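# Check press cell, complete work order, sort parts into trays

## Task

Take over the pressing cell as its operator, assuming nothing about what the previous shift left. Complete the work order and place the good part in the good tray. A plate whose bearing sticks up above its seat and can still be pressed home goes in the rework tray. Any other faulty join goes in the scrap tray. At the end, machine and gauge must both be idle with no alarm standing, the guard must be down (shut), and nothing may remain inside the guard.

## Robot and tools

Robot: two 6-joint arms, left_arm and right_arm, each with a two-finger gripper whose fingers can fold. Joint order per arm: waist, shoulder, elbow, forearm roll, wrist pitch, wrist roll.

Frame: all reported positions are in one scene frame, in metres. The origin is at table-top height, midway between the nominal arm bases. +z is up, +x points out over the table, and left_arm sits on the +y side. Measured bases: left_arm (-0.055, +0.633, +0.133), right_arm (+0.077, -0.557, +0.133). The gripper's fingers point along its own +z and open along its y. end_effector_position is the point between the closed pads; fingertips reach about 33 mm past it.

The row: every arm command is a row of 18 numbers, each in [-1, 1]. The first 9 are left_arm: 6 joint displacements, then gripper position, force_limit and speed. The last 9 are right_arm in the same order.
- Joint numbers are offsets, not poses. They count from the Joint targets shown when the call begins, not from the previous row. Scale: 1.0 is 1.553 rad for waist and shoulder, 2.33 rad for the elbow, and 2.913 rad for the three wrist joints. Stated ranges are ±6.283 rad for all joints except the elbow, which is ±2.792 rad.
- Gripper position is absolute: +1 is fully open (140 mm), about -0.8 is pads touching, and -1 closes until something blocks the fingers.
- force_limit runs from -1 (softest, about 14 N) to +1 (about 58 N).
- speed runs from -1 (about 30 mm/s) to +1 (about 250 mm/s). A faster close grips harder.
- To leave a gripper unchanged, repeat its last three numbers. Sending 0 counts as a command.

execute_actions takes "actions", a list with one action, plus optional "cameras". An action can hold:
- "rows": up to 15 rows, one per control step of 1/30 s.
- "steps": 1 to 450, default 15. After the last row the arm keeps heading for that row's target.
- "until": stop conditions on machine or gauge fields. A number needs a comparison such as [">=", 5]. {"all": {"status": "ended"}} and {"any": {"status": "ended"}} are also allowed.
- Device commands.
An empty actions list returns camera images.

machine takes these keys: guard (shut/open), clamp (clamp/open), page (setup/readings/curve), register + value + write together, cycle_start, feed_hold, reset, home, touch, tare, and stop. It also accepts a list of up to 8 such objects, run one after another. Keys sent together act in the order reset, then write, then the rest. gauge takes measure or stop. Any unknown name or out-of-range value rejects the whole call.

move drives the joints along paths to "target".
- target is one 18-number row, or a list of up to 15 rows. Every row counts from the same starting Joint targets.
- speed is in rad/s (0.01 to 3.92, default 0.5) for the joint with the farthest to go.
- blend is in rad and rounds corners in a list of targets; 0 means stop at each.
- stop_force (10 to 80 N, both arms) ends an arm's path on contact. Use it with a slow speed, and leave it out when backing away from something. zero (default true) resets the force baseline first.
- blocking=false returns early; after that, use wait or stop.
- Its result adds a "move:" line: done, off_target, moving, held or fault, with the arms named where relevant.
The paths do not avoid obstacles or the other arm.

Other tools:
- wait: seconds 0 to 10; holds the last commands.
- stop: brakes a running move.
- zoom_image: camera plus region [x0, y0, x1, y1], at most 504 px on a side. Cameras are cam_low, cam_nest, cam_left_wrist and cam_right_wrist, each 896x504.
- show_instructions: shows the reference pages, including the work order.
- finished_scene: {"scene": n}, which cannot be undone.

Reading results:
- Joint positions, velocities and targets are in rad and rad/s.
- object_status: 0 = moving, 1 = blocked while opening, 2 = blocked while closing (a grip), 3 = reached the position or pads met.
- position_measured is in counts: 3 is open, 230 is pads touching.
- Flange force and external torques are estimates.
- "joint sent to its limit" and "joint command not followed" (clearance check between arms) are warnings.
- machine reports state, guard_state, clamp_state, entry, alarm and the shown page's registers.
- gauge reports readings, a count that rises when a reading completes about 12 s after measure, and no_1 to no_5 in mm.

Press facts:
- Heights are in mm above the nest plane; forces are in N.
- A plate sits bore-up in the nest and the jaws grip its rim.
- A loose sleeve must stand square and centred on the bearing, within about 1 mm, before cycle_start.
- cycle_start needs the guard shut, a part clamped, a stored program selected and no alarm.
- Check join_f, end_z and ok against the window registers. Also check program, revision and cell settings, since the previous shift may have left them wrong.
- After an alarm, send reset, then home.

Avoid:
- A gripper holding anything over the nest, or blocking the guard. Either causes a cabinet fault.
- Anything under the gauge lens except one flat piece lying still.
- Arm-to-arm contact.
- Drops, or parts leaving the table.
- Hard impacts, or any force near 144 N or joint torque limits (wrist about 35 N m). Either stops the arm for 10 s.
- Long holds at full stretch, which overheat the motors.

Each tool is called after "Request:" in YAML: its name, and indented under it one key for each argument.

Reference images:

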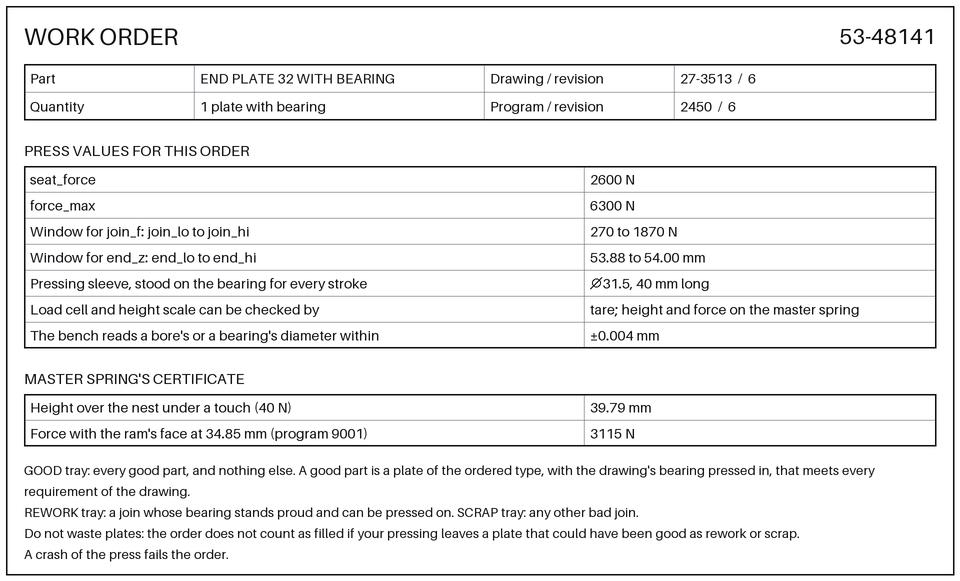

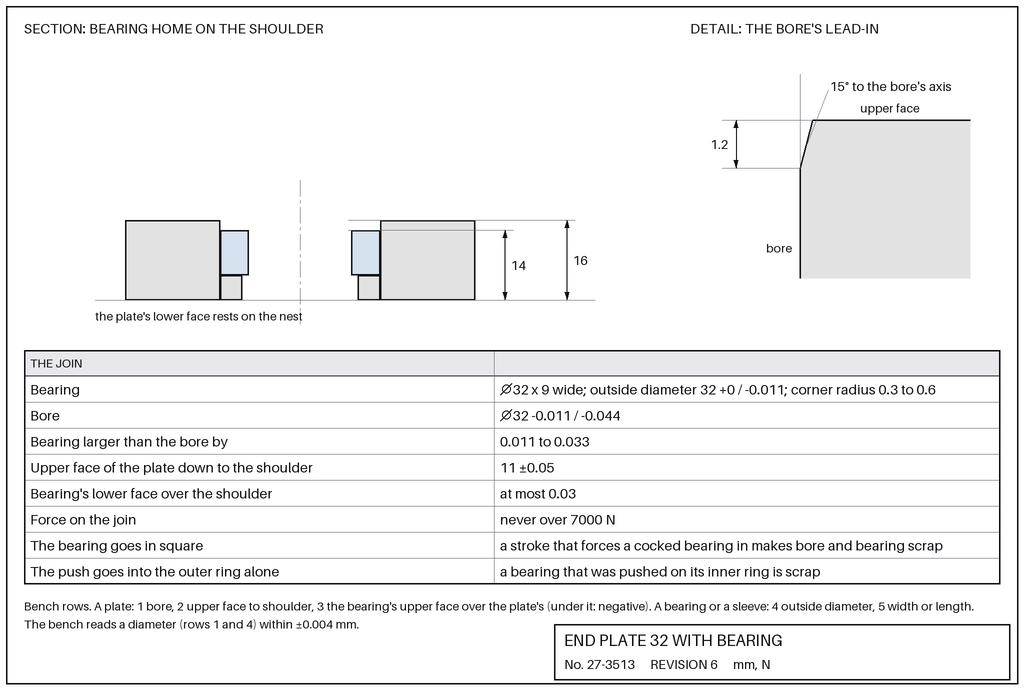

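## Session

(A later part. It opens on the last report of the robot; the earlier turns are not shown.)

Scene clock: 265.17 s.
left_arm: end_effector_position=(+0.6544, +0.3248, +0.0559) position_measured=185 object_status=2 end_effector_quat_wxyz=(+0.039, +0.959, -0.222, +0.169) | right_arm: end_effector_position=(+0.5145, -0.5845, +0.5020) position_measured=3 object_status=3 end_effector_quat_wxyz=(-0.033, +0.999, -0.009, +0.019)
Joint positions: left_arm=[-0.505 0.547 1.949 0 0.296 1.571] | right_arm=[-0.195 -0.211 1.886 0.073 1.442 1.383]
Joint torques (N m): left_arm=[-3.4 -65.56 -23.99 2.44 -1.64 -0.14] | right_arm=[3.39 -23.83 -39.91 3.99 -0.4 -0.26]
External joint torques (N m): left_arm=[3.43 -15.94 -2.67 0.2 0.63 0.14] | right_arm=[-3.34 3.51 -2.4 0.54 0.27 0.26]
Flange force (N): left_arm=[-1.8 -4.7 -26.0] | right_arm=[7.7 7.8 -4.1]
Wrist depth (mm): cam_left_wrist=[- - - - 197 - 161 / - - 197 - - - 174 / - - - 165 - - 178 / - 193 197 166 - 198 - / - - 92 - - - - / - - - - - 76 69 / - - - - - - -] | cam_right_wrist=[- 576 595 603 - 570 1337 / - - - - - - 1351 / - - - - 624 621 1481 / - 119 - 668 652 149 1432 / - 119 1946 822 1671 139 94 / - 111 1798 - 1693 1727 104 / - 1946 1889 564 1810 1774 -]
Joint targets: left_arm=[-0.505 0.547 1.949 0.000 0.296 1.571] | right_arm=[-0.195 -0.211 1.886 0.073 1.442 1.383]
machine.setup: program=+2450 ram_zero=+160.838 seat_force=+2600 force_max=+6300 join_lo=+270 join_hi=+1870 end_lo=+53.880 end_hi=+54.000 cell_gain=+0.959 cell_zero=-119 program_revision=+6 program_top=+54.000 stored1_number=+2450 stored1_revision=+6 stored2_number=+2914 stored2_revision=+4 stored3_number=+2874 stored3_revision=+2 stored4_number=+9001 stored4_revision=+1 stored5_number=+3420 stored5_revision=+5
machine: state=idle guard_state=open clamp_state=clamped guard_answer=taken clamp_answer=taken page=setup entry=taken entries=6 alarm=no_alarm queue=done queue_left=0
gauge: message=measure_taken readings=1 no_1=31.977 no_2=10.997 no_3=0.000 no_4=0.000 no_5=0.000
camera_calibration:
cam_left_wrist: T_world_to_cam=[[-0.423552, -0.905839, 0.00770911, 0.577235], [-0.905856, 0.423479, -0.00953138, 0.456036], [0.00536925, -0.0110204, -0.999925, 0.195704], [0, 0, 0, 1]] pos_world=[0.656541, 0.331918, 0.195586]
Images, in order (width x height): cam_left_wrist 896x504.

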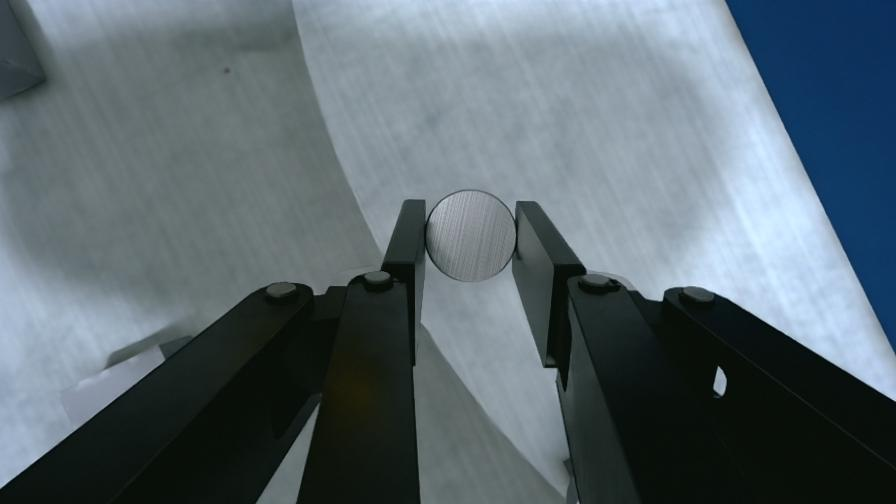

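Request:
execute_actions:
  actions:
    - {"rows":[[0,0,0,0,0,0,-0.3,0,-1,0,0,0,0,0,0,1,1,1]],"steps":30}

Request:
move:
  target: [0,-0.0025,-0.0005,0,0.00175,0,-0.3,0,-1,0,0,0,0,0,0,1,1,1]
  speed: 0.1

Request:
execute_actions:
  actions:
    - {"rows":[[0,0,0,0,0,0,-1,0,-1,0,0,0,0,0,0,1,1,1]],"steps":50}

Scene clock: 271.73 s.
left_arm: end_effector_position=(+0.6544, +0.3248, +0.0559) position_measured=167 object_status=3 end_effector_quat_wxyz=(+0.039, +0.959, -0.222, +0.169) | right_arm: end_effector_position=(+0.5145, -0.5845, +0.5020) position_measured=3 object_status=3 end_effector_quat_wxyz=(-0.033, +0.999, -0.009, +0.019)
Joint positions: left_arm=[-0.505 0.547 1.949 0 0.296 1.571] | right_arm=[-0.195 -0.211 1.886 0.073 1.442 1.383]
Joint torques (N m): left_arm=[-2.13 -79.42 -26.16 2.56 -1.09 -0.07] | right_arm=[3.48 -23.59 -39.94 4.09 -0.39 -0.26]
External joint torques (N m): left_arm=[2.15 -2.45 -0.6 0.08 0.07 0.07] | right_arm=[-3.21 2.54 -2.53 0.45 0.28 0.26]
Flange force (N): left_arm=[0.1 -3.3 -3.9] | right_arm=[6.3 7.3 -4.6]
Wrist depth (mm): cam_left_wrist=[- - - - - 198 161 / 196 - 197 - 198 - 166 / - - - 166 195 - 173 / - - - 165 150 - - / - 80 92 - 126 - 193 / - 71 - - - - - / - 71 - 202 - - -] | cam_right_wrist=[- 577 576 - 561 - 1304 / - - - - - - 1394 / - - 675 - 581 1310 1440 / 581 119 - - - 139 1525 / - 120 1682 - 1619 149 94 / - 1823 1786 - 1704 1727 104 / - 1889 1774 566 1798 1786 -]
Joint targets: left_arm=[-0.505 0.547 1.949 0.000 0.296 1.571] | right_arm=[-0.195 -0.211 1.886 0.073 1.442 1.383]
machine.setup: program=+2450 ram_zero=+160.838 seat_force=+2600 force_max=+6300 join_lo=+270 join_hi=+1870 end_lo=+53.880 end_hi=+54.000 cell_gain=+0.959 cell_zero=-119 program_revision=+6 program_top=+54.000 stored1_number=+2450 stored1_revision=+6 stored2_number=+2914 stored2_revision=+4 stored3_number=+2874 stored3_revision=+2 stored4_number=+9001 stored4_revision=+1 stored5_number=+3420 stored5_revision=+5
machine: state=idle guard_state=open clamp_state=clamped guard_answer=taken clamp_answer=taken page=setup entry=taken entries=6 alarm=no_alarm queue=done queue_left=0
gauge: message=measure_taken readings=1 no_1=31.977 no_2=10.997 no_3=0.000 no_4=0.000 no_5=0.000

Scene clock: 272.43 s.
left_arm: end_effector_position=(+0.6546, +0.3247, +0.0588) position_measured=167 object_status=3 end_effector_quat_wxyz=(+0.039, +0.959, -0.222, +0.169) | right_arm: end_effector_position=(+0.5145, -0.5845, +0.5020) position_measured=3 object_status=3 end_effector_quat_wxyz=(-0.033, +0.999, -0.009, +0.019)
Joint positions: left_arm=[-0.505 0.543 1.948 0 0.301 1.571] | right_arm=[-0.195 -0.211 1.886 0.073 1.442 1.383]
Joint torques (N m): left_arm=[-1.83 -78.93 -26.52 2.55 -1.1 -0.17] | right_arm=[3.66 -23.66 -40.04 4.05 -0.39 -0.31]
External joint torques (N m): left_arm=[1.89 -2.98 -0.48 0.12 0.08 0.17] | right_arm=[-3.68 3.27 -2.31 0.48 0.28 0.31]
Flange force (N): left_arm=[-0.5 -3.1 -4.8] | right_arm=[7.1 8.4 -4.1]
Wrist depth (mm): cam_left_wrist=[- - - - - 194 160 / - 203 - - 194 202 176 / - - - - 197 - 179 / - 200 - 168 151 - 200 / - 80 92 115 126 - 200 / - 71 - - - - - / - 71 - - - - -] | cam_right_wrist=[519 605 594 - 567 564 1440 / 541 - - 612 591 598 1425 / 574 - - - - 622 - / - 120 - 657 - 139 1498 / - 119 1750 - 1671 1619 94 / - 1774 1786 - - 1693 104 / - 1931 1931 583 1836 1786 -]
Joint targets: left_arm=[-0.505 0.543 1.948 0.000 0.301 1.571] | right_arm=[-0.195 -0.211 1.886 0.073 1.442 1.383]
machine.setup: program=+2450 ram_zero=+160.838 seat_force=+2600 force_max=+6300 join_lo=+270 join_hi=+1870 end_lo=+53.880 end_hi=+54.000 cell_gain=+0.959 cell_zero=-119 program_revision=+6 program_top=+54.000 stored1_number=+2450 stored1_revision=+6 stored2_number=+2914 stored2_revision=+4 stored3_number=+2874 stored3_revision=+2 stored4_number=+9001 stored4_revision=+1 stored5_number=+3420 stored5_revision=+5
machine: state=idle guard_state=open clamp_state=clamped guard_answer=taken clamp_answer=taken page=setup entry=taken entries=6 alarm=no_alarm queue=done queue_left=0
gauge: message=measure_taken readings=1 no_1=31.977 no_2=10.997 no_3=0.000 no_4=0.000 no_5=0.000
move: done

Scene clock: 274.30 s.
left_arm: end_effector_position=(+0.6546, +0.3247, +0.0588) position_measured=185 object_status=2 end_effector_quat_wxyz=(+0.039, +0.959, -0.222, +0.169) | right_arm: end_effector_position=(+0.5145, -0.5845, +0.5020) position_measured=3 object_status=3 end_effector_quat_wxyz=(-0.033, +0.999, -0.009, +0.019)
Joint positions: left_arm=[-0.505 0.543 1.948 0 0.301 1.571] | right_arm=[-0.195 -0.211 1.886 0.073 1.442 1.383]
Joint torques (N m): left_arm=[-2.49 -72 -25.42 2.46 -1.32 -0.05] | right_arm=[3.12 -23.57 -39.9 4.04 -0.42 -0.25]
External joint torques (N m): left_arm=[2.6 -9.58 -1.53 0.2 0.3 0.05] | right_arm=[-2.97 2.96 -2.5 0.5 0.3 0.25]
Flange force (N): left_arm=[-1.4 -3.4 -15.5] | right_arm=[7.1 6.9 -4.4]
Wrist depth (mm): cam_left_wrist=[200 - - - - 194 161 / - - - 200 - 201 169 / - - - 200 - - 177 / - - - 169 - - 187 / - - 93 - 123 - 203 / - - - - - 76 69 / - - - 202 - - -] | cam_right_wrist=[- 591 594 586 579 - 1337 / - 634 - 613 598 - 1387 / - - - 603 621 616 1448 / 543 120 670 639 658 139 1525 / - 129 1727 866 1671 1650 94 / - 1798 1798 - 1786 1704 104 / - 1931 1975 566 - 1750 -]
Joint targets: left_arm=[-0.505 0.543 1.948 0.000 0.301 1.571] | right_arm=[-0.195 -0.211 1.886 0.073 1.442 1.383]
machine.setup: program=+2450 ram_zero=+160.838 seat_force=+2600 force_max=+6300 join_lo=+270 join_hi=+1870 end_lo=+53.880 end_hi=+54.000 cell_gain=+0.959 cell_zero=-119 program_revision=+6 program_top=+54.000 stored1_number=+2450 stored1_revision=+6 stored2_number=+2914 stored2_revision=+4 stored3_number=+2874 stored3_revision=+2 stored4_number=+9001 stored4_revision=+1 stored5_number=+3420 stored5_revision=+5
machine: state=idle guard_state=open clamp_state=clamped guard_answer=taken clamp_answer=taken page=setup entry=taken entries=6 alarm=no_alarm queue=done queue_left=0
gauge: message=measure_taken readings=1 no_1=31.977 no_2=10.997 no_3=0.000 no_4=0.000 no_5=0.000

Request:
move:
  target:
    - [0,-0.0564,-0.0107,0,0.0388,0,-1,0,-1,0,0,0,0,0,0,1,1,1]
    - [0.3393,0.1017,-0.2,0,0.1061,0,-1,0,-1,0,0,0,0,0,0,1,1,1]
  blend: [0.02,0]
  speed: [0.12,0.6]

Request:
move:
  target:
    - [0,0.0354,0.0081,0,-0.0255,0,-1,0,-1,0,0,0,0,0,0,1,1,1]
    - [0,0.0409,0.0094,0,-0.0293,0,-1,0,-1,0,0,0,0,0,0,1,1,1]
  blend: [0.005,0]
  speed: [0.05,0.012]
  stop_force: 10
  cameras: ["cam_left_wrist"]

Request:
execute_actions:
  actions:
    - {"rows":[[0,0,0,0,0,0,-0.2,0,-1,0,0,0,0,0,0,1,1,1]],"steps":40}
  cameras: ["cam_left_wrist"]

Scene clock: 280.53 s.
left_arm: end_effector_position=(+0.9109, +0.7378, +0.1253) position_measured=185 object_status=2 end_effector_quat_wxyz=(-0.006, +0.984, +0.036, +0.173) | right_arm: end_effector_position=(+0.5145, -0.5845, +0.5020) position_measured=3 object_status=3 end_effector_quat_wxyz=(-0.033, +0.999, -0.009, +0.019)
Joint positions: left_arm=[0.022 0.701 1.482 0 0.61 1.571] | right_arm=[-0.195 -0.211 1.886 0.073 1.442 1.383]
Joint torques (N m): left_arm=[-2.01 -101.02 -36.32 3.52 -1.05 -0.16] | right_arm=[3.45 -23.55 -39.97 4.01 -0.41 -0.3]
External joint torques (N m): left_arm=[1.9 -3.42 0.17 0.08 0.03 0.16] | right_arm=[-3.44 2.84 -2.54 0.54 0.28 0.29]
Flange force (N): left_arm=[-3.6 -2.2 -4.6] | right_arm=[6.8 7.8 -4.6]
Wrist depth (mm): cam_left_wrist=[265 - 267 - - - - / 266 - 241 242 - 269 277 / 266 - 240 240 244 - 270 / - - 241 168 - - - / - - 92 240 123 - 273 / - - - - - 76 69 / - - - - - - -] | cam_right_wrist=[534 567 - 589 - - 1337 / - 653 - - - 599 1387 / 547 681 - - - 1425 1440 / - - 681 - 658 141 1516 / - 119 1727 - 1640 1580 94 / - 1810 1798 - - 1738 104 / - 1946 1931 574 - 1786 -]
Joint targets: left_arm=[0.022 0.701 1.482 0.000 0.610 1.571] | right_arm=[-0.195 -0.211 1.886 0.073 1.442 1.383]
machine.setup: program=+2450 ram_zero=+160.838 seat_force=+2600 force_max=+6300 join_lo=+270 join_hi=+1870 end_lo=+53.880 end_hi=+54.000 cell_gain=+0.959 cell_zero=-119 program_revision=+6 program_top=+54.000 stored1_number=+2450 stored1_revision=+6 stored2_number=+2914 stored2_revision=+4 stored3_number=+2874 stored3_revision=+2 stored4_number=+9001 stored4_revision=+1 stored5_number=+3420 stored5_revision=+5
machine: state=idle guard_state=open clamp_state=clamped guard_answer=taken clamp_answer=taken page=setup entry=taken entries=6 alarm=no_alarm queue=done queue_left=0
gauge: message=measure_taken readings=1 no_1=31.977 no_2=10.997 no_3=0.000 no_4=0.000 no_5=0.000
move: done

Scene clock: 283.43 s.
left_arm: end_effector_position=(+0.9112, +0.7380, +0.0623) position_measured=185 object_status=2 end_effector_quat_wxyz=(-0.006, +0.984, +0.036, +0.173) | right_arm: end_effector_position=(+0.5145, -0.5845, +0.5020) position_measured=3 object_status=3 end_effector_quat_wxyz=(-0.033, +0.999, -0.009, +0.019)
Joint positions: left_arm=[0.022 0.764 1.503 0 0.526 1.571] | right_arm=[-0.195 -0.211 1.886 0.073 1.442 1.383]
Joint torques (N m): left_arm=[-1.76 -81.72 -25.63 3.39 -1.01 -0.11] | right_arm=[3.48 -23.74 -39.99 4.03 -0.36 -0.32]
External joint torques (N m): left_arm=[2.17 -24.8 -8.13 -0.02 -0.01 0.11] | right_arm=[-3.35 3.22 -2.33 0.5 0.24 0.31]
Flange force (N): left_arm=[-0.5 -2.3 -29.7] | right_arm=[7.2 7.6 -4.0]
Wrist depth (mm): cam_left_wrist=[- 133 176 205 - 207 - / 122 167 177 178 178 203 - / 123 168 177 177 178 - - / - 176 177 169 180 - - / - 78 92 177 123 - - / - - - 178 - 76 69 / - - - - - - -] | cam_right_wrist=[- - 601 - - - 1351 / 522 - 636 - 631 1402 1425 / - - - 645 613 1507 1417 / - 119 668 668 - 139 1507 / - 119 1704 1516 1693 149 94 / - 1810 1774 597 1823 - 104 / - 1960 1810 574 1849 1849 -]
Joint targets: left_arm=[0.022 0.764 1.503 0.000 0.526 1.571] | right_arm=[-0.195 -0.211 1.886 0.073 1.442 1.383]
machine.setup: program=+2450 ram_zero=+160.838 seat_force=+2600 force_max=+6300 join_lo=+270 join_hi=+1870 end_lo=+53.880 end_hi=+54.000 cell_gain=+0.959 cell_zero=-119 program_revision=+6 program_top=+54.000 stored1_number=+2450 stored1_revision=+6 stored2_number=+2914 stored2_revision=+4 stored3_number=+2874 stored3_revision=+2 stored4_number=+9001 stored4_revision=+1 stored5_number=+3420 stored5_revision=+5
machine: state=idle guard_state=open clamp_state=clamped guard_answer=taken clamp_answer=taken page=setup entry=taken entries=6 alarm=no_alarm queue=done queue_left=0
gauge: message=measure_taken readings=1 no_1=31.977 no_2=10.997 no_3=0.000 no_4=0.000 no_5=0.000
move: contact (left_arm); path passed 1 of 2 targets
camera_calibration:
cam_left_wrist: T_world_to_cam=[[0.0896377, -0.995945, 0.00765593, 0.65906], [-0.995929, -0.0897047, -0.00890432, 0.974589], [0.00955499, -0.0068266, -0.999931, 0.19847], [0, 0, 0, 1]] pos_world=[0.909648, 0.745168, 0.202089]
Images, in order (width x height): cam_left_wrist 896x504.

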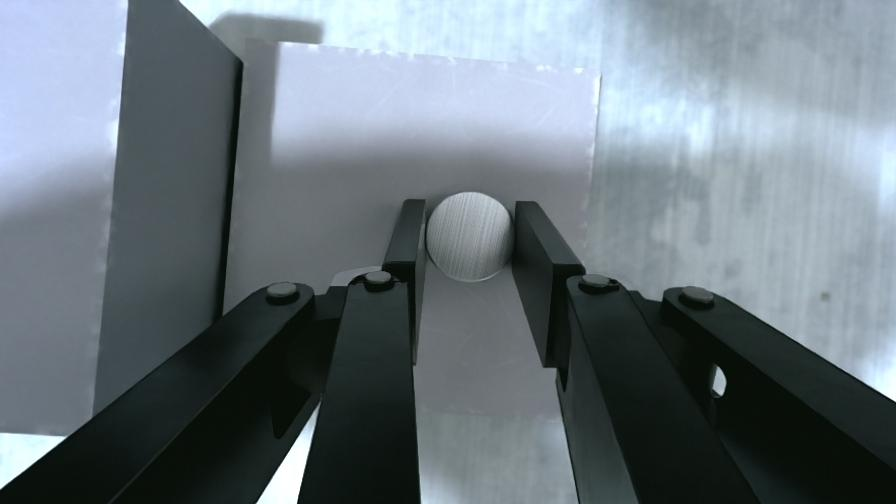

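Scene clock: 284.97 s.
left_arm: end_effector_position=(+0.9112, +0.7380, +0.0623) position_measured=154 object_status=3 end_effector_quat_wxyz=(-0.006, +0.984, +0.036, +0.173) | right_arm: end_effector_position=(+0.5145, -0.5845, +0.5020) position_measured=3 object_status=3 end_effector_quat_wxyz=(-0.033, +0.999, -0.009, +0.019)
Joint positions: left_arm=[0.022 0.764 1.503 0 0.526 1.571] | right_arm=[-0.195 -0.211 1.886 0.073 1.442 1.383]
Joint torques (N m): left_arm=[-2.4 -104.27 -33.56 3.24 -1.05 -0.17] | right_arm=[3.79 -23.52 -39.92 4.05 -0.41 -0.27]
External joint torques (N m): left_arm=[2.61 -3.1 -0.44 0.14 0.03 0.17] | right_arm=[-3.7 3.1 -2.36 0.48 0.29 0.26]
Flange force (N): left_arm=[-1.4 -3.1 -4.1] | right_arm=[6.9 8.6 -4.3]
Wrist depth (mm): cam_left_wrist=[- - 177 203 - - - / - - 177 177 178 202 - / - - 177 177 178 206 - / - - 177 168 146 203 - / - 88 95 177 144 91 - / - - - 177 - - - / - 71 - - - - 75] | cam_right_wrist=[- 608 625 585 572 1351 1310 / - 601 624 594 589 - 1402 / 572 - 636 641 631 1425 1440 / - 119 686 636 653 139 1525 / - 119 1762 - 1619 1619 94 / - 1762 1810 - 1609 1750 104 / - 1903 1931 573 1661 2005 -]
Joint targets: left_arm=[0.022 0.764 1.503 0.000 0.526 1.571] | right_arm=[-0.195 -0.211 1.886 0.073 1.442 1.383]
machine.setup: program=+2450 ram_zero=+160.838 seat_force=+2600 force_max=+6300 join_lo=+270 join_hi=+1870 end_lo=+53.880 end_hi=+54.000 cell_gain=+0.959 cell_zero=-119 program_revision=+6 program_top=+54.000 stored1_number=+2450 stored1_revision=+6 stored2_number=+2914 stored2_revision=+4 stored3_number=+2874 stored3_revision=+2 stored4_number=+9001 stored4_revision=+1 stored5_number=+3420 stored5_revision=+5
machine: state=idle guard_state=open clamp_state=clamped guard_answer=taken clamp_answer=taken page=setup entry=taken entries=6 alarm=no_alarm queue=done queue_left=0
gauge: message=measure_taken readings=1 no_1=31.977 no_2=10.997 no_3=0.000 no_4=0.000 no_5=0.000
camera_calibration:
cam_left_wrist: T_world_to_cam=[[0.0896375, -0.995944, 0.00774657, 0.659041], [-0.99593, -0.0897046, -0.00879576, 0.974568], [0.00945499, -0.00692661, -0.999931, 0.198636], [0, 0, 0, 1]] pos_world=[0.909648, 0.745167, 0.202089]
Images, in order (width x height): cam_left_wrist 896x504.

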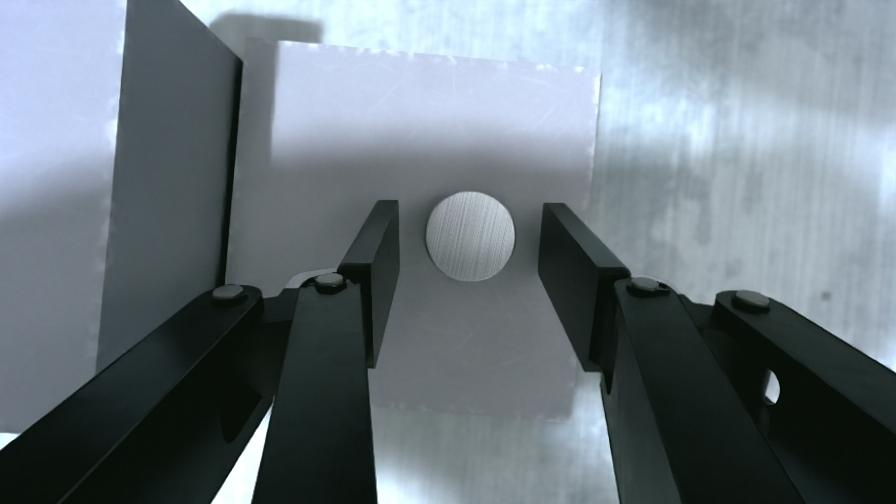

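Request:
move:
  target:
    - [0,-0.0406,-0.009,0,0.0288,0,-0.2,0,-1,0,0,0,0,0,0,1,1,1]
    - [-0.143,-0.2286,0.2176,0,-0.0525,0,-0.2,0,-1,0,0,0,0,0,0,1,1,1]
  blend: [0.02,0]
  speed: [0.15,0.8]

Request:
execute_actions:
  actions:
    - {"gauge":{"measure":true},"steps":420,"until":{"gauge":{"readings":[">",1]}}}

Scene clock: 298.30 s.
left_arm: end_effector_position=(+0.6720, +0.5584, +0.1228) position_measured=154 object_status=3 end_effector_quat_wxyz=(+0.013, +0.982, -0.074, +0.173) | right_arm: end_effector_position=(+0.5145, -0.5845, +0.5020) position_measured=3 object_status=3 end_effector_quat_wxyz=(-0.033, +0.999, -0.009, +0.019)
Joint positions: left_arm=[-0.2 0.409 2.01 0 0.373 1.571] | right_arm=[-0.195 -0.211 1.886 0.073 1.442 1.383]
Joint torques (N m): left_arm=[-2.32 -70.42 -28.92 2.68 -1.13 -0.1] | right_arm=[3.19 -23.67 -39.96 4.05 -0.42 -0.28]
External joint torques (N m): left_arm=[2.41 -0.77 -0.41 0.22 0.12 0.1] | right_arm=[-3.16 3.03 -2.42 0.47 0.3 0.28]
Flange force (N): left_arm=[0.5 -3.9 -1.4] | right_arm=[7.0 7.2 -4.3]
Wrist depth (mm): cam_left_wrist=[- - - - 265 268 - / 265 - - 265 273 - 269 / 264 - - - - - 271 / - - 115 263 146 249 - / - 88 95 262 124 91 - / - - - 262 - - - / - 71 - 261 - - 75] | cam_right_wrist=[- - 585 - 568 - 1344 / 550 - 625 - 603 - 1387 / - - 644 657 641 1629 1440 / - 119 - - 639 139 1498 / - 119 1715 866 1571 1599 94 / - 1849 1671 - 1715 1715 104 / - 1917 1946 563 1774 1810 -]
Joint targets: left_arm=[-0.200 0.409 2.010 0.000 0.373 1.571] | right_arm=[-0.195 -0.211 1.886 0.073 1.442 1.383]
machine.setup: program=+2450 ram_zero=+160.838 seat_force=+2600 force_max=+6300 join_lo=+270 join_hi=+1870 end_lo=+53.880 end_hi=+54.000 cell_gain=+0.959 cell_zero=-119 program_revision=+6 program_top=+54.000 stored1_number=+2450 stored1_revision=+6 stored2_number=+2914 stored2_revision=+4 stored3_number=+2874 stored3_revision=+2 stored4_number=+9001 stored4_revision=+1 stored5_number=+3420 stored5_revision=+5
machine: state=idle guard_state=open clamp_state=clamped guard_answer=taken clamp_answer=taken page=setup entry=taken entries=6 alarm=no_alarm queue=done queue_left=0
gauge: message=measure_taken readings=1 no_1=31.977 no_2=10.997 no_3=0.000 no_4=0.000 no_5=0.000
move: done

Scene clock: 310.50 s.
left_arm: end_effector_position=(+0.6720, +0.5584, +0.1228) position_measured=154 object_status=3 end_effector_quat_wxyz=(+0.013, +0.982, -0.074, +0.173) | right_arm: end_effector_position=(+0.5145, -0.5845, +0.5020) position_measured=3 object_status=3 end_effector_quat_wxyz=(-0.033, +0.999, -0.009, +0.019)
Joint positions: left_arm=[-0.2 0.409 2.01 0 0.373 1.571] | right_arm=[-0.195 -0.211 1.886 0.073 1.442 1.383]
Joint torques (N m): left_arm=[-1.82 -68.89 -29.12 2.76 -1.16 -0.05] | right_arm=[3.46 -23.66 -39.91 4.03 -0.42 -0.27]
External joint torques (N m): left_arm=[1.91 -2.23 -0.12 0.14 0.15 0.05] | right_arm=[-3.36 2.66 -2.5 0.5 0.3 0.27]
Flange force (N): left_arm=[-1.0 -2.9 -3.9] | right_arm=[6.4 7.7 -4.6]
Wrist depth (mm): cam_left_wrist=[- - 264 - 259 - - / - - 262 - - 266 270 / - - - 263 - 268 - / 264 265 114 261 145 - 259 / 262 88 95 262 124 91 266 / - - - 261 - - - / - 71 - 262 - - 75] | cam_right_wrist=[533 - 593 581 581 - 1317 / - - 621 - - 587 1402 / 583 - - 634 650 1432 1465 / - 119 681 - - 139 1507 / - 119 1629 1014 1661 1609 94 / - 1810 1798 695 1682 1650 104 / - 1960 1975 573 1798 1762 -]
Joint targets: left_arm=[-0.200 0.409 2.010 0.000 0.373 1.571] | right_arm=[-0.195 -0.211 1.886 0.073 1.442 1.383]
Tool commands: left_gripper/position=-0.2 left_gripper/force_limit=+0.0 left_gripper/speed=-1.0 right_gripper/position=+1.0 right_gripper/force_limit=+1.0 right_gripper/speed=+1.0
machine.setup: program=+2450 ram_zero=+160.838 seat_force=+2600 force_max=+6300 join_lo=+270 join_hi=+1870 end_lo=+53.880 end_hi=+54.000 cell_gain=+0.959 cell_zero=-119 program_revision=+6 program_top=+54.000 stored1_number=+2450 stored1_revision=+6 stored2_number=+2914 stored2_revision=+4 stored3_number=+2874 stored3_revision=+2 stored4_number=+9001 stored4_revision=+1 stored5_number=+3420 stored5_revision=+5
machine: state=idle guard_state=open clamp_state=clamped guard_answer=taken clamp_answer=taken page=setup entry=taken entries=6 alarm=no_alarm queue=done queue_left=0
gauge: message=measure_taken readings=2 no_1=0.000 no_2=0.000 no_3=0.000 no_4=31.999 no_5=8.997

Request:
move:
  target: [0.1437,0.178,-0.0336,0,-0.3075,0,-0.2,0,-1,0,0,0,0,0,0,1,1,1]
  speed: 0.7

Request:
move:
  target: [0,0.0582,-0.0027,0,-0.0289,0,-0.2,0,-1,0,0,0,0,0,0,1,1,1]
  speed: 0.06
  stop_force: 12
  cameras: ["cam_left_wrist"]

Request:
zoom_image:
  camera: "cam_left_wrist"
  region: [340, 160, 600, 340]

Scene clock: 314.93 s.
left_arm: end_effector_position=(+0.9000, +0.7382, +0.1155) position_measured=154 object_status=3 end_effector_quat_wxyz=(-0.019, +0.865, +0.032, +0.500) | right_arm: end_effector_position=(+0.5145, -0.5845, +0.5020) position_measured=3 object_status=3 end_effector_quat_wxyz=(-0.033, +0.999, -0.009, +0.019)
Joint positions: left_arm=[0.023 0.685 1.932 0 -0.522 1.571] | right_arm=[-0.195 -0.211 1.886 0.073 1.442 1.383]
Joint torques (N m): left_arm=[-1.88 -88.06 -23.59 2.13 -2.49 -0.16] | right_arm=[3.26 -23.31 -39.85 4.03 -0.41 -0.26]
External joint torques (N m): left_arm=[2.28 -3.02 -0.37 0.07 0.01 0.15] | right_arm=[-3.07 2.12 -2.72 0.53 0.31 0.25]
Flange force (N): left_arm=[3.0 -3.2 -3.9] | right_arm=[6.0 6.9 -5.0]
Wrist depth (mm): cam_left_wrist=[1379 1358 466 309 1261 - - / 1558 - - - - 396 - / 1708 - - 344 - 340 - / 1409 - 114 255 146 301 - / 264 88 95 232 124 91 - / - - - 208 210 - - / - 71 - 190 - - 75] | cam_right_wrist=[- 639 601 - - 576 1337 / - 601 644 611 - - 1409 / 567 - - 628 628 1571 1448 / - 119 - - 624 149 1525 / - 119 1738 - 1650 1640 94 / - 1599 1810 679 1715 1682 104 / - 1917 1975 561 1786 1849 -]
Joint targets: left_arm=[0.023 0.685 1.932 0.000 -0.522 1.571] | right_arm=[-0.195 -0.211 1.886 0.073 1.442 1.383]
machine.setup: program=+2450 ram_zero=+160.838 seat_force=+2600 force_max=+6300 join_lo=+270 join_hi=+1870 end_lo=+53.880 end_hi=+54.000 cell_gain=+0.959 cell_zero=-119 program_revision=+6 program_top=+54.000 stored1_number=+2450 stored1_revision=+6 stored2_number=+2914 stored2_revision=+4 stored3_number=+2874 stored3_revision=+2 stored4_number=+9001 stored4_revision=+1 stored5_number=+3420 stored5_revision=+5
machine: state=idle guard_state=open clamp_state=clamped guard_answer=taken clamp_answer=taken page=setup entry=taken entries=6 alarm=no_alarm queue=done queue_left=0
gauge: message=measure_taken readings=2 no_1=0.000 no_2=0.000 no_3=0.000 no_4=31.999 no_5=8.997
move: done

Scene clock: 317.10 s.
left_arm: end_effector_position=(+0.9001, +0.7382, +0.0562) position_measured=154 object_status=3 end_effector_quat_wxyz=(-0.019, +0.865, +0.032, +0.500) | right_arm: end_effector_position=(+0.5145, -0.5845, +0.5020) position_measured=3 object_status=3 end_effector_quat_wxyz=(-0.033, +0.999, -0.009, +0.019)
Joint positions: left_arm=[0.023 0.776 1.926 0 -0.607 1.571] | right_arm=[-0.195 -0.211 1.886 0.073 1.442 1.383]
Joint torques (N m): left_arm=[-2.04 -92.65 -20.46 1.67 -2.58 -0.05] | right_arm=[3.52 -23.16 -39.82 4.02 -0.38 -0.27]
External joint torques (N m): left_arm=[2.01 -2.02 -0.32 0.21 0.1 0.04] | right_arm=[-3.6 2.43 -2.65 0.51 0.27 0.27]
Flange force (N): left_arm=[2.4 -3.4 -2.2] | right_arm=[6.2 8.2 -4.8]
Wrist depth (mm): cam_left_wrist=[- 365 347 313 - - - / - - - - - - - / - - 210 204 210 - - / - - 178 172 146 - - / - 88 94 162 145 91 - / - - - 147 147 - - / - 71 - 144 138 - 75] | cam_right_wrist=[- - 583 594 578 549 1323 / 548 - 615 - - 1640 1372 / - - 655 679 653 625 1456 / - 119 686 701 - 139 1498 / - 111 1498 881 1693 1580 94 / - 1836 1798 - 1704 1682 104 / - 1917 1889 568 1876 1786 -]
Joint targets: left_arm=[0.023 0.776 1.926 0.000 -0.607 1.571] | right_arm=[-0.195 -0.211 1.886 0.073 1.442 1.383]
machine.setup: program=+2450 ram_zero=+160.838 seat_force=+2600 force_max=+6300 join_lo=+270 join_hi=+1870 end_lo=+53.880 end_hi=+54.000 cell_gain=+0.959 cell_zero=-119 program_revision=+6 program_top=+54.000 stored1_number=+2450 stored1_revision=+6 stored2_number=+2914 stored2_revision=+4 stored3_number=+2874 stored3_revision=+2 stored4_number=+9001 stored4_revision=+1 stored5_number=+3420 stored5_revision=+5
machine: state=idle guard_state=open clamp_state=clamped guard_answer=taken clamp_answer=taken page=setup entry=taken entries=6 alarm=no_alarm queue=done queue_left=0
gauge: message=measure_taken readings=2 no_1=0.000 no_2=0.000 no_3=0.000 no_4=31.999 no_5=8.997
move: done
camera_calibration:
cam_left_wrist: T_world_to_cam=[[0.0818893, -0.996502, 0.0166742, 0.667307], [-0.75666, -0.0730513, -0.649715, 0.77188], [0.64866, 0.040588, -0.759995, -0.431325], [0, 0, 0, 1]] pos_world=[0.809189, 0.738866, 0.16257]
Images, in order (width x height): cam_left_wrist 896x504.

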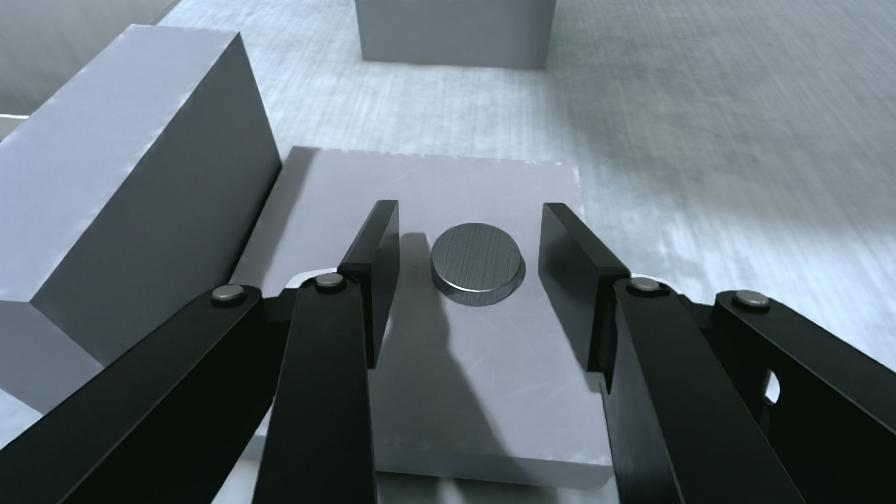

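Scaled by 1.938.

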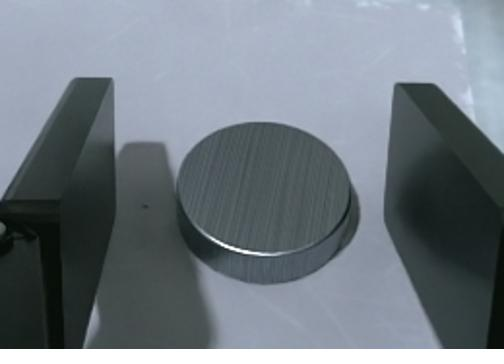

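Request:
execute_actions:
  actions:
    - {"rows":[[0,0,0,0,0,0,-1,0,-1,0,0,0,0,0,0,1,1,1]],"steps":60}
  cameras: ["cam_left_wrist"]

Request:
zoom_image:
  camera: "cam_left_wrist"
  region: [340, 160, 600, 340]

Scene clock: 324.07 s.
left_arm: end_effector_position=(+0.9002, +0.7382, +0.0562) position_measured=185 object_status=2 end_effector_quat_wxyz=(-0.019, +0.865, +0.032, +0.500) | right_arm: end_effector_position=(+0.5145, -0.5845, +0.5020) position_measured=3 object_status=3 end_effector_quat_wxyz=(-0.033, +0.999, -0.009, +0.019)
Joint positions: left_arm=[0.023 0.776 1.926 0 -0.607 1.571] | right_arm=[-0.195 -0.211 1.886 0.073 1.442 1.383]
Joint torques (N m): left_arm=[-1.82 -89.1 -19.58 1.74 -1.87 0.04] | right_arm=[3.13 -23.34 -39.91 4.01 -0.39 -0.27]
External joint torques (N m): left_arm=[1.97 -5.55 -1.15 0.13 -0.6 -0.04] | right_arm=[-2.95 3.08 -2.36 0.52 0.28 0.26]
Flange force (N): left_arm=[5.3 -3.2 -6.0] | right_arm=[7.1 6.8 -4.1]
Wrist depth (mm): cam_left_wrist=[1549 - - - - - - / - - - 299 - - - / - - 209 210 211 - 251 / - 140 183 168 - - - / - 79 92 160 123 - - / - - - 146 - 76 69 / - - - 139 - - -] | cam_right_wrist=[- - - - 570 567 1351 / 547 - - 611 - 593 1394 / - - - - 628 - 1465 / - 120 - - 652 139 1432 / - 119 1762 - 1473 1609 95 / - 1798 1609 - 2349 - 104 / - 1931 1946 566 1798 1786 -]
Joint targets: left_arm=[0.023 0.776 1.926 0.000 -0.607 1.571] | right_arm=[-0.195 -0.211 1.886 0.073 1.442 1.383]
machine.setup: program=+2450 ram_zero=+160.838 seat_force=+2600 force_max=+6300 join_lo=+270 join_hi=+1870 end_lo=+53.880 end_hi=+54.000 cell_gain=+0.959 cell_zero=-119 program_revision=+6 program_top=+54.000 stored1_number=+2450 stored1_revision=+6 stored2_number=+2914 stored2_revision=+4 stored3_number=+2874 stored3_revision=+2 stored4_number=+9001 stored4_revision=+1 stored5_number=+3420 stored5_revision=+5
machine: state=idle guard_state=open clamp_state=clamped guard_answer=taken clamp_answer=taken page=setup entry=taken entries=6 alarm=no_alarm queue=done queue_left=0
gauge: message=measure_taken readings=2 no_1=0.000 no_2=0.000 no_3=0.000 no_4=31.999 no_5=8.997
camera_calibration:
cam_left_wrist: T_world_to_cam=[[0.0818893, -0.996502, 0.0166742, 0.667307], [-0.75666, -0.0730513, -0.649715, 0.77188], [0.64866, 0.040588, -0.759995, -0.431325], [0, 0, 0, 1]] pos_world=[0.809189, 0.738866, 0.16257]
Images, in order (width x height): cam_left_wrist 896x504.

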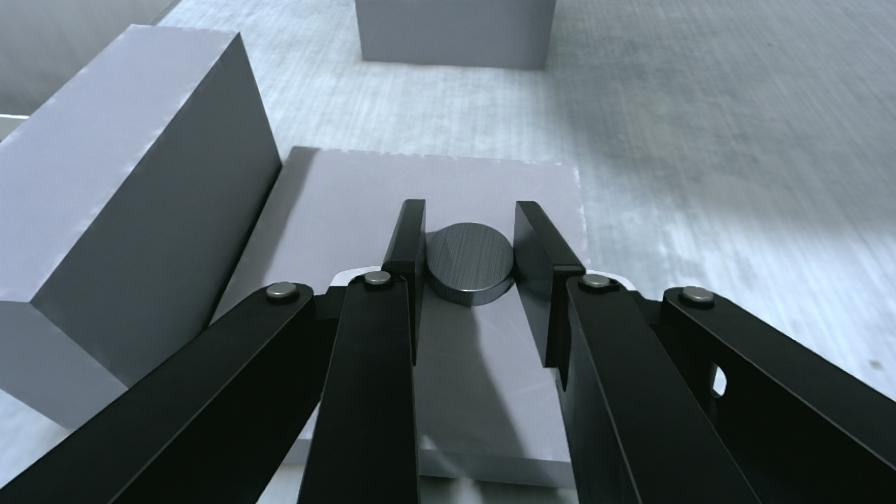

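Scaled by 1.938.

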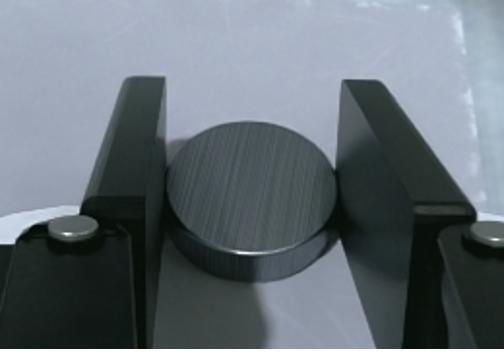

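Request:
move:
  target:
    - [0,-0.0582,0.0027,0,0.0289,0,-1,0,-1,0,0,0,0,0,0,1,1,1]
    - [-0.0921,-0.2165,0.0563,0,0.0704,0,-1,0,-1,0,0,0,0,0,0,1,1,1]
    - [-0.1524,-0.2249,-0.004,-0.4379,0.5874,0.7648,-1,0,-1,0,0,0,0,0,0,1,1,1]
    - [-0.2458,-0.1298,-0.0036,-0.4997,0.5442,0.8144,-1,0,-1,0,0,0,0,0,0,1,1,1]
    - [-0.373,-0.084,-0.0521,-0.5411,0.5034,0.794,-1,0,-1,0,0,0,0,0,0,1,1,1]
  blend: [0.03,0.08,0.08,0.03,0]
  speed: [0.08,0.4,0.7,0.4,0.15]
  cameras: ["cam_nest","cam_left_wrist"]

Request:
zoom_image:
  camera: "cam_nest"
  region: [370, 180, 570, 360]

Request:
zoom_image:
  camera: "cam_left_wrist"
  region: [340, 160, 600, 340]

Scene clock: 338.33 s.
left_arm: end_effector_position=(+0.6002, +0.0217, +0.1844) position_measured=185 object_status=2 end_effector_quat_wxyz=(+0.354, +0.612, -0.612, +0.354) | right_arm: end_effector_position=(+0.5145, -0.5845, +0.5020) position_measured=3 object_status=3 end_effector_quat_wxyz=(-0.033, +0.999, -0.009, +0.019)
Joint positions: left_arm=[-0.556 0.645 1.804 -1.576 0.86 3.884] | right_arm=[-0.195 -0.211 1.886 0.073 1.442 1.383]
Joint torques (N m): left_arm=[-2.66 -87.33 -25.27 -1.55 1.72 -0.03] | right_arm=[3.45 -23.77 -40.01 4.04 -0.41 -0.27]
External joint torques (N m): left_arm=[2.8 -0.87 0.31 0.17 -0.06 0.03] | right_arm=[-3.3 3.03 -2.39 0.51 0.29 0.27]
Flange force (N): left_arm=[-1.0 -0.6 -4.2] | right_arm=[6.9 7.6 -4.3]
Wrist depth (mm): cam_left_wrist=[- - 625 622 - - 182 / - - 318 338 329 325 190 / - 285 289 290 290 275 189 / - 251 251 167 260 248 197 / - 79 92 178 123 - 189 / - - - 173 - 76 70 / - - - 158 - - -] | cam_right_wrist=[- 550 609 - 557 - 1358 / - - 602 568 624 - 1379 / 582 - - - - 1201 1425 / 583 119 - 665 - 139 1498 / - 111 1704 734 1650 139 95 / - 1823 1671 - 1750 1862 104 / - 1903 515 579 1903 1774 -]
Joint targets: left_arm=[-0.556 0.645 1.804 -1.576 0.860 3.884] | right_arm=[-0.195 -0.211 1.886 0.073 1.442 1.383]
machine.setup: program=+2450 ram_zero=+160.838 seat_force=+2600 force_max=+6300 join_lo=+270 join_hi=+1870 end_lo=+53.880 end_hi=+54.000 cell_gain=+0.959 cell_zero=-119 program_revision=+6 program_top=+54.000 stored1_number=+2450 stored1_revision=+6 stored2_number=+2914 stored2_revision=+4 stored3_number=+2874 stored3_revision=+2 stored4_number=+9001 stored4_revision=+1 stored5_number=+3420 stored5_revision=+5
machine: state=idle guard_state=open clamp_state=clamped guard_answer=taken clamp_answer=taken page=setup entry=taken entries=6 alarm=no_alarm queue=done queue_left=0
gauge: message=measure_taken readings=2 no_1=0.000 no_2=0.000 no_3=0.000 no_4=31.999 no_5=8.997
move: done
camera_calibration:
cam_left_wrist: T_world_to_cam=[[-0.999823, -0.00857611, 0.0167589, 0.603457], [-0.017412, 0.759726, -0.65001, 0.114162], [-0.00715763, -0.650186, -0.759741, 0.29836], [0, 0, 0, 1]] pos_world=[0.607474, 0.112433, 0.29077]
Images, in order (width x height): cam_nest 896x504, cam_left_wrist 896x504.

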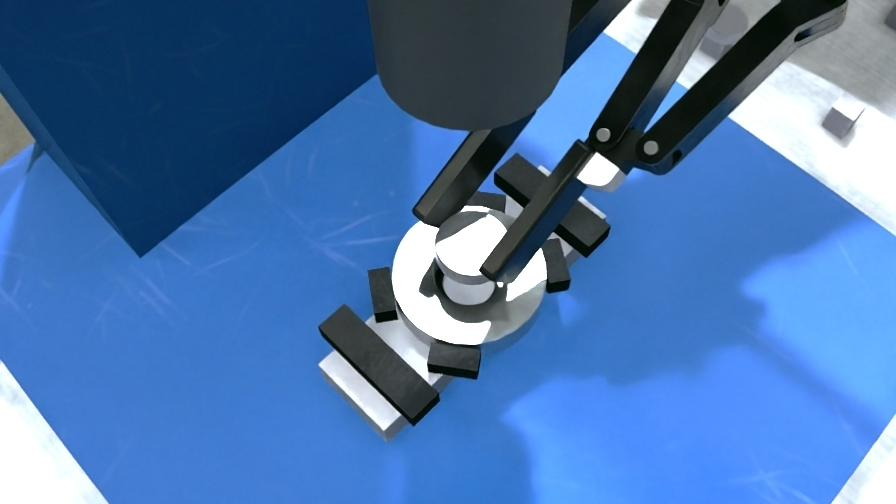

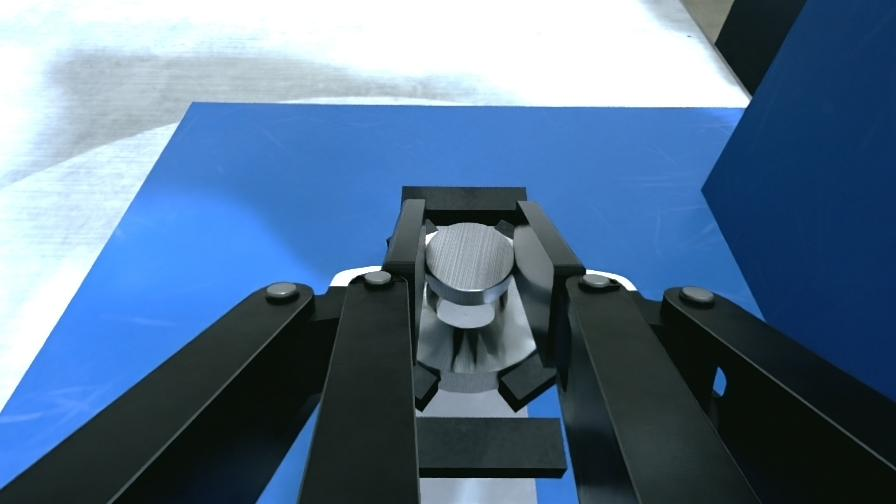

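Scaled by 2.520.

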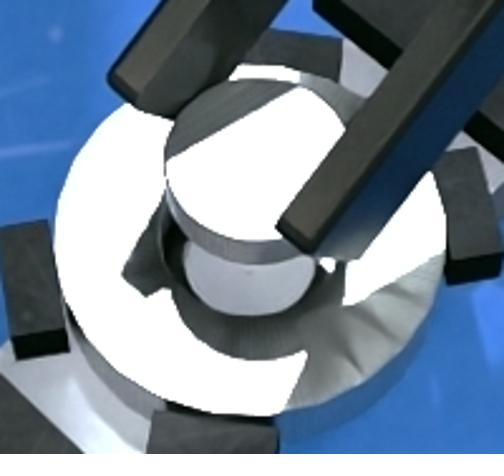

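Scaled by 1.938.

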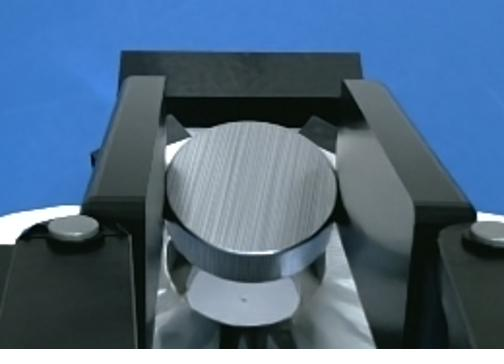

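Request:
move:
  target:
    - [-0.00165,0.00078,-0.00104,0,-0.00056,0,-1,0,-1,0,0,0,0,0,0,1,1,1]
    - [-0.00165,0.00938,-0.00064,-0.0043,-0.00056,0.0063,-1,0,-1,0,0,0,0,0,0,1,1,1]
  speed: 0.03
  cameras: ["cam_nest","cam_left_wrist"]

Request:
zoom_image:
  camera: "cam_nest"
  region: [380, 200, 560, 350]

Request:
zoom_image:
  camera: "cam_left_wrist"
  region: [380, 200, 560, 400]

Scene clock: 352.80 s.
left_arm: end_effector_position=(+0.6005, +0.0194, +0.1742) position_measured=185 object_status=2 end_effector_quat_wxyz=(+0.353, +0.612, -0.613, +0.354) | right_arm: end_effector_position=(+0.5145, -0.5845, +0.5020) position_measured=3 object_status=3 end_effector_quat_wxyz=(-0.033, +0.999, -0.009, +0.019)
Joint positions: left_arm=[-0.559 0.66 1.803 -1.589 0.858 3.902] | right_arm=[-0.195 -0.211 1.886 0.073 1.442 1.383]
Joint torques (N m): left_arm=[-2.6 -87.19 -24.69 -1.57 1.68 -0.13] | right_arm=[2.95 -23.8 -40.11 3.96 -0.33 -0.29]
External joint torques (N m): left_arm=[2.77 -2.59 0.03 0.18 0.03 0.13] | right_arm=[-2.81 2.88 -2.46 0.6 0.22 0.29]
Flange force (N): left_arm=[0.5 0.6 -5.8] | right_arm=[7.0 6.4 -4.2]
Wrist depth (mm): cam_left_wrist=[- - 587 - - - 183 / - - 318 312 313 315 191 / - 269 271 224 276 269 191 / 228 237 238 167 241 237 190 / - 211 92 167 123 - 181 / - - - 166 - 76 70 / - - - 148 - - -] | cam_right_wrist=[- 612 593 - - 579 1365 / - - 636 - 563 1272 1394 / - - 662 - 637 637 1448 / 566 120 667 - 634 139 1534 / - 120 1727 852 1590 1590 94 / - 1786 1810 597 1762 1738 104 / - 1960 1946 577 1810 1786 -]
Joint targets: left_arm=[-0.559 0.660 1.803 -1.589 0.858 3.902] | right_arm=[-0.195 -0.211 1.886 0.073 1.442 1.383]
machine.setup: program=+2450 ram_zero=+160.838 seat_force=+2600 force_max=+6300 join_lo=+270 join_hi=+1870 end_lo=+53.880 end_hi=+54.000 cell_gain=+0.959 cell_zero=-119 program_revision=+6 program_top=+54.000 stored1_number=+2450 stored1_revision=+6 stored2_number=+2914 stored2_revision=+4 stored3_number=+2874 stored3_revision=+2 stored4_number=+9001 stored4_revision=+1 stored5_number=+3420 stored5_revision=+5
machine: state=idle guard_state=open clamp_state=clamped guard_answer=taken clamp_answer=taken page=setup entry=taken entries=6 alarm=no_alarm queue=done queue_left=0
gauge: message=measure_taken readings=2 no_1=0.000 no_2=0.000 no_3=0.000 no_4=31.999 no_5=8.997
move: done
camera_calibration:
cam_left_wrist: T_world_to_cam=[[-0.999851, -0.00750038, 0.0155612, 0.60415], [-0.0158121, 0.760104, -0.649609, 0.108231], [-0.0069558, -0.649758, -0.760109, 0.288988], [0, 0, 0, 1]] pos_world=[0.607781, 0.110037, 0.280569]
Images, in order (width x height): cam_nest 896x504, cam_left_wrist 896x504.

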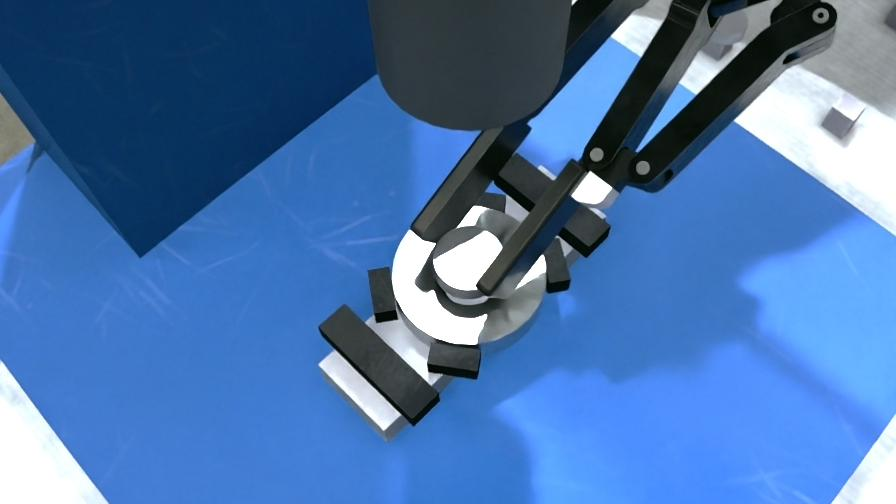

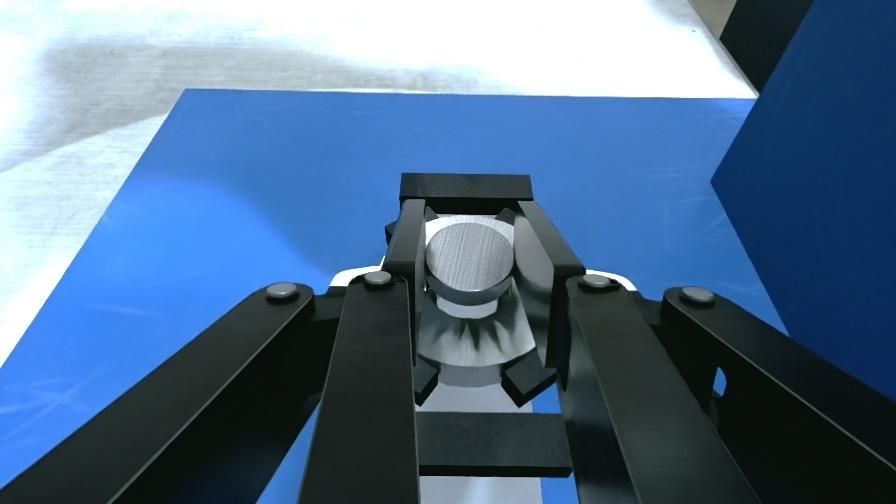

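Scaled by 2.800.

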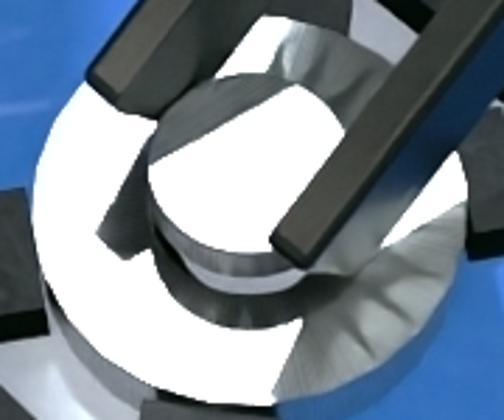

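Scaled by 2.520.

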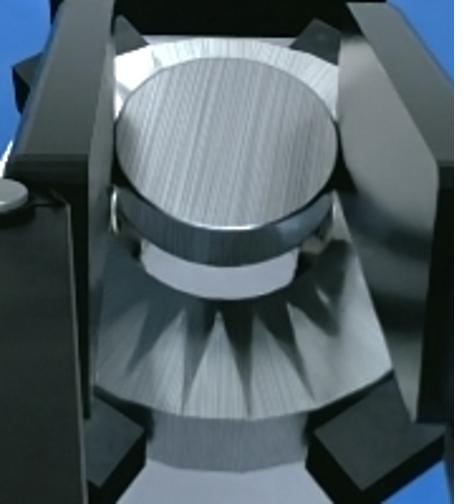

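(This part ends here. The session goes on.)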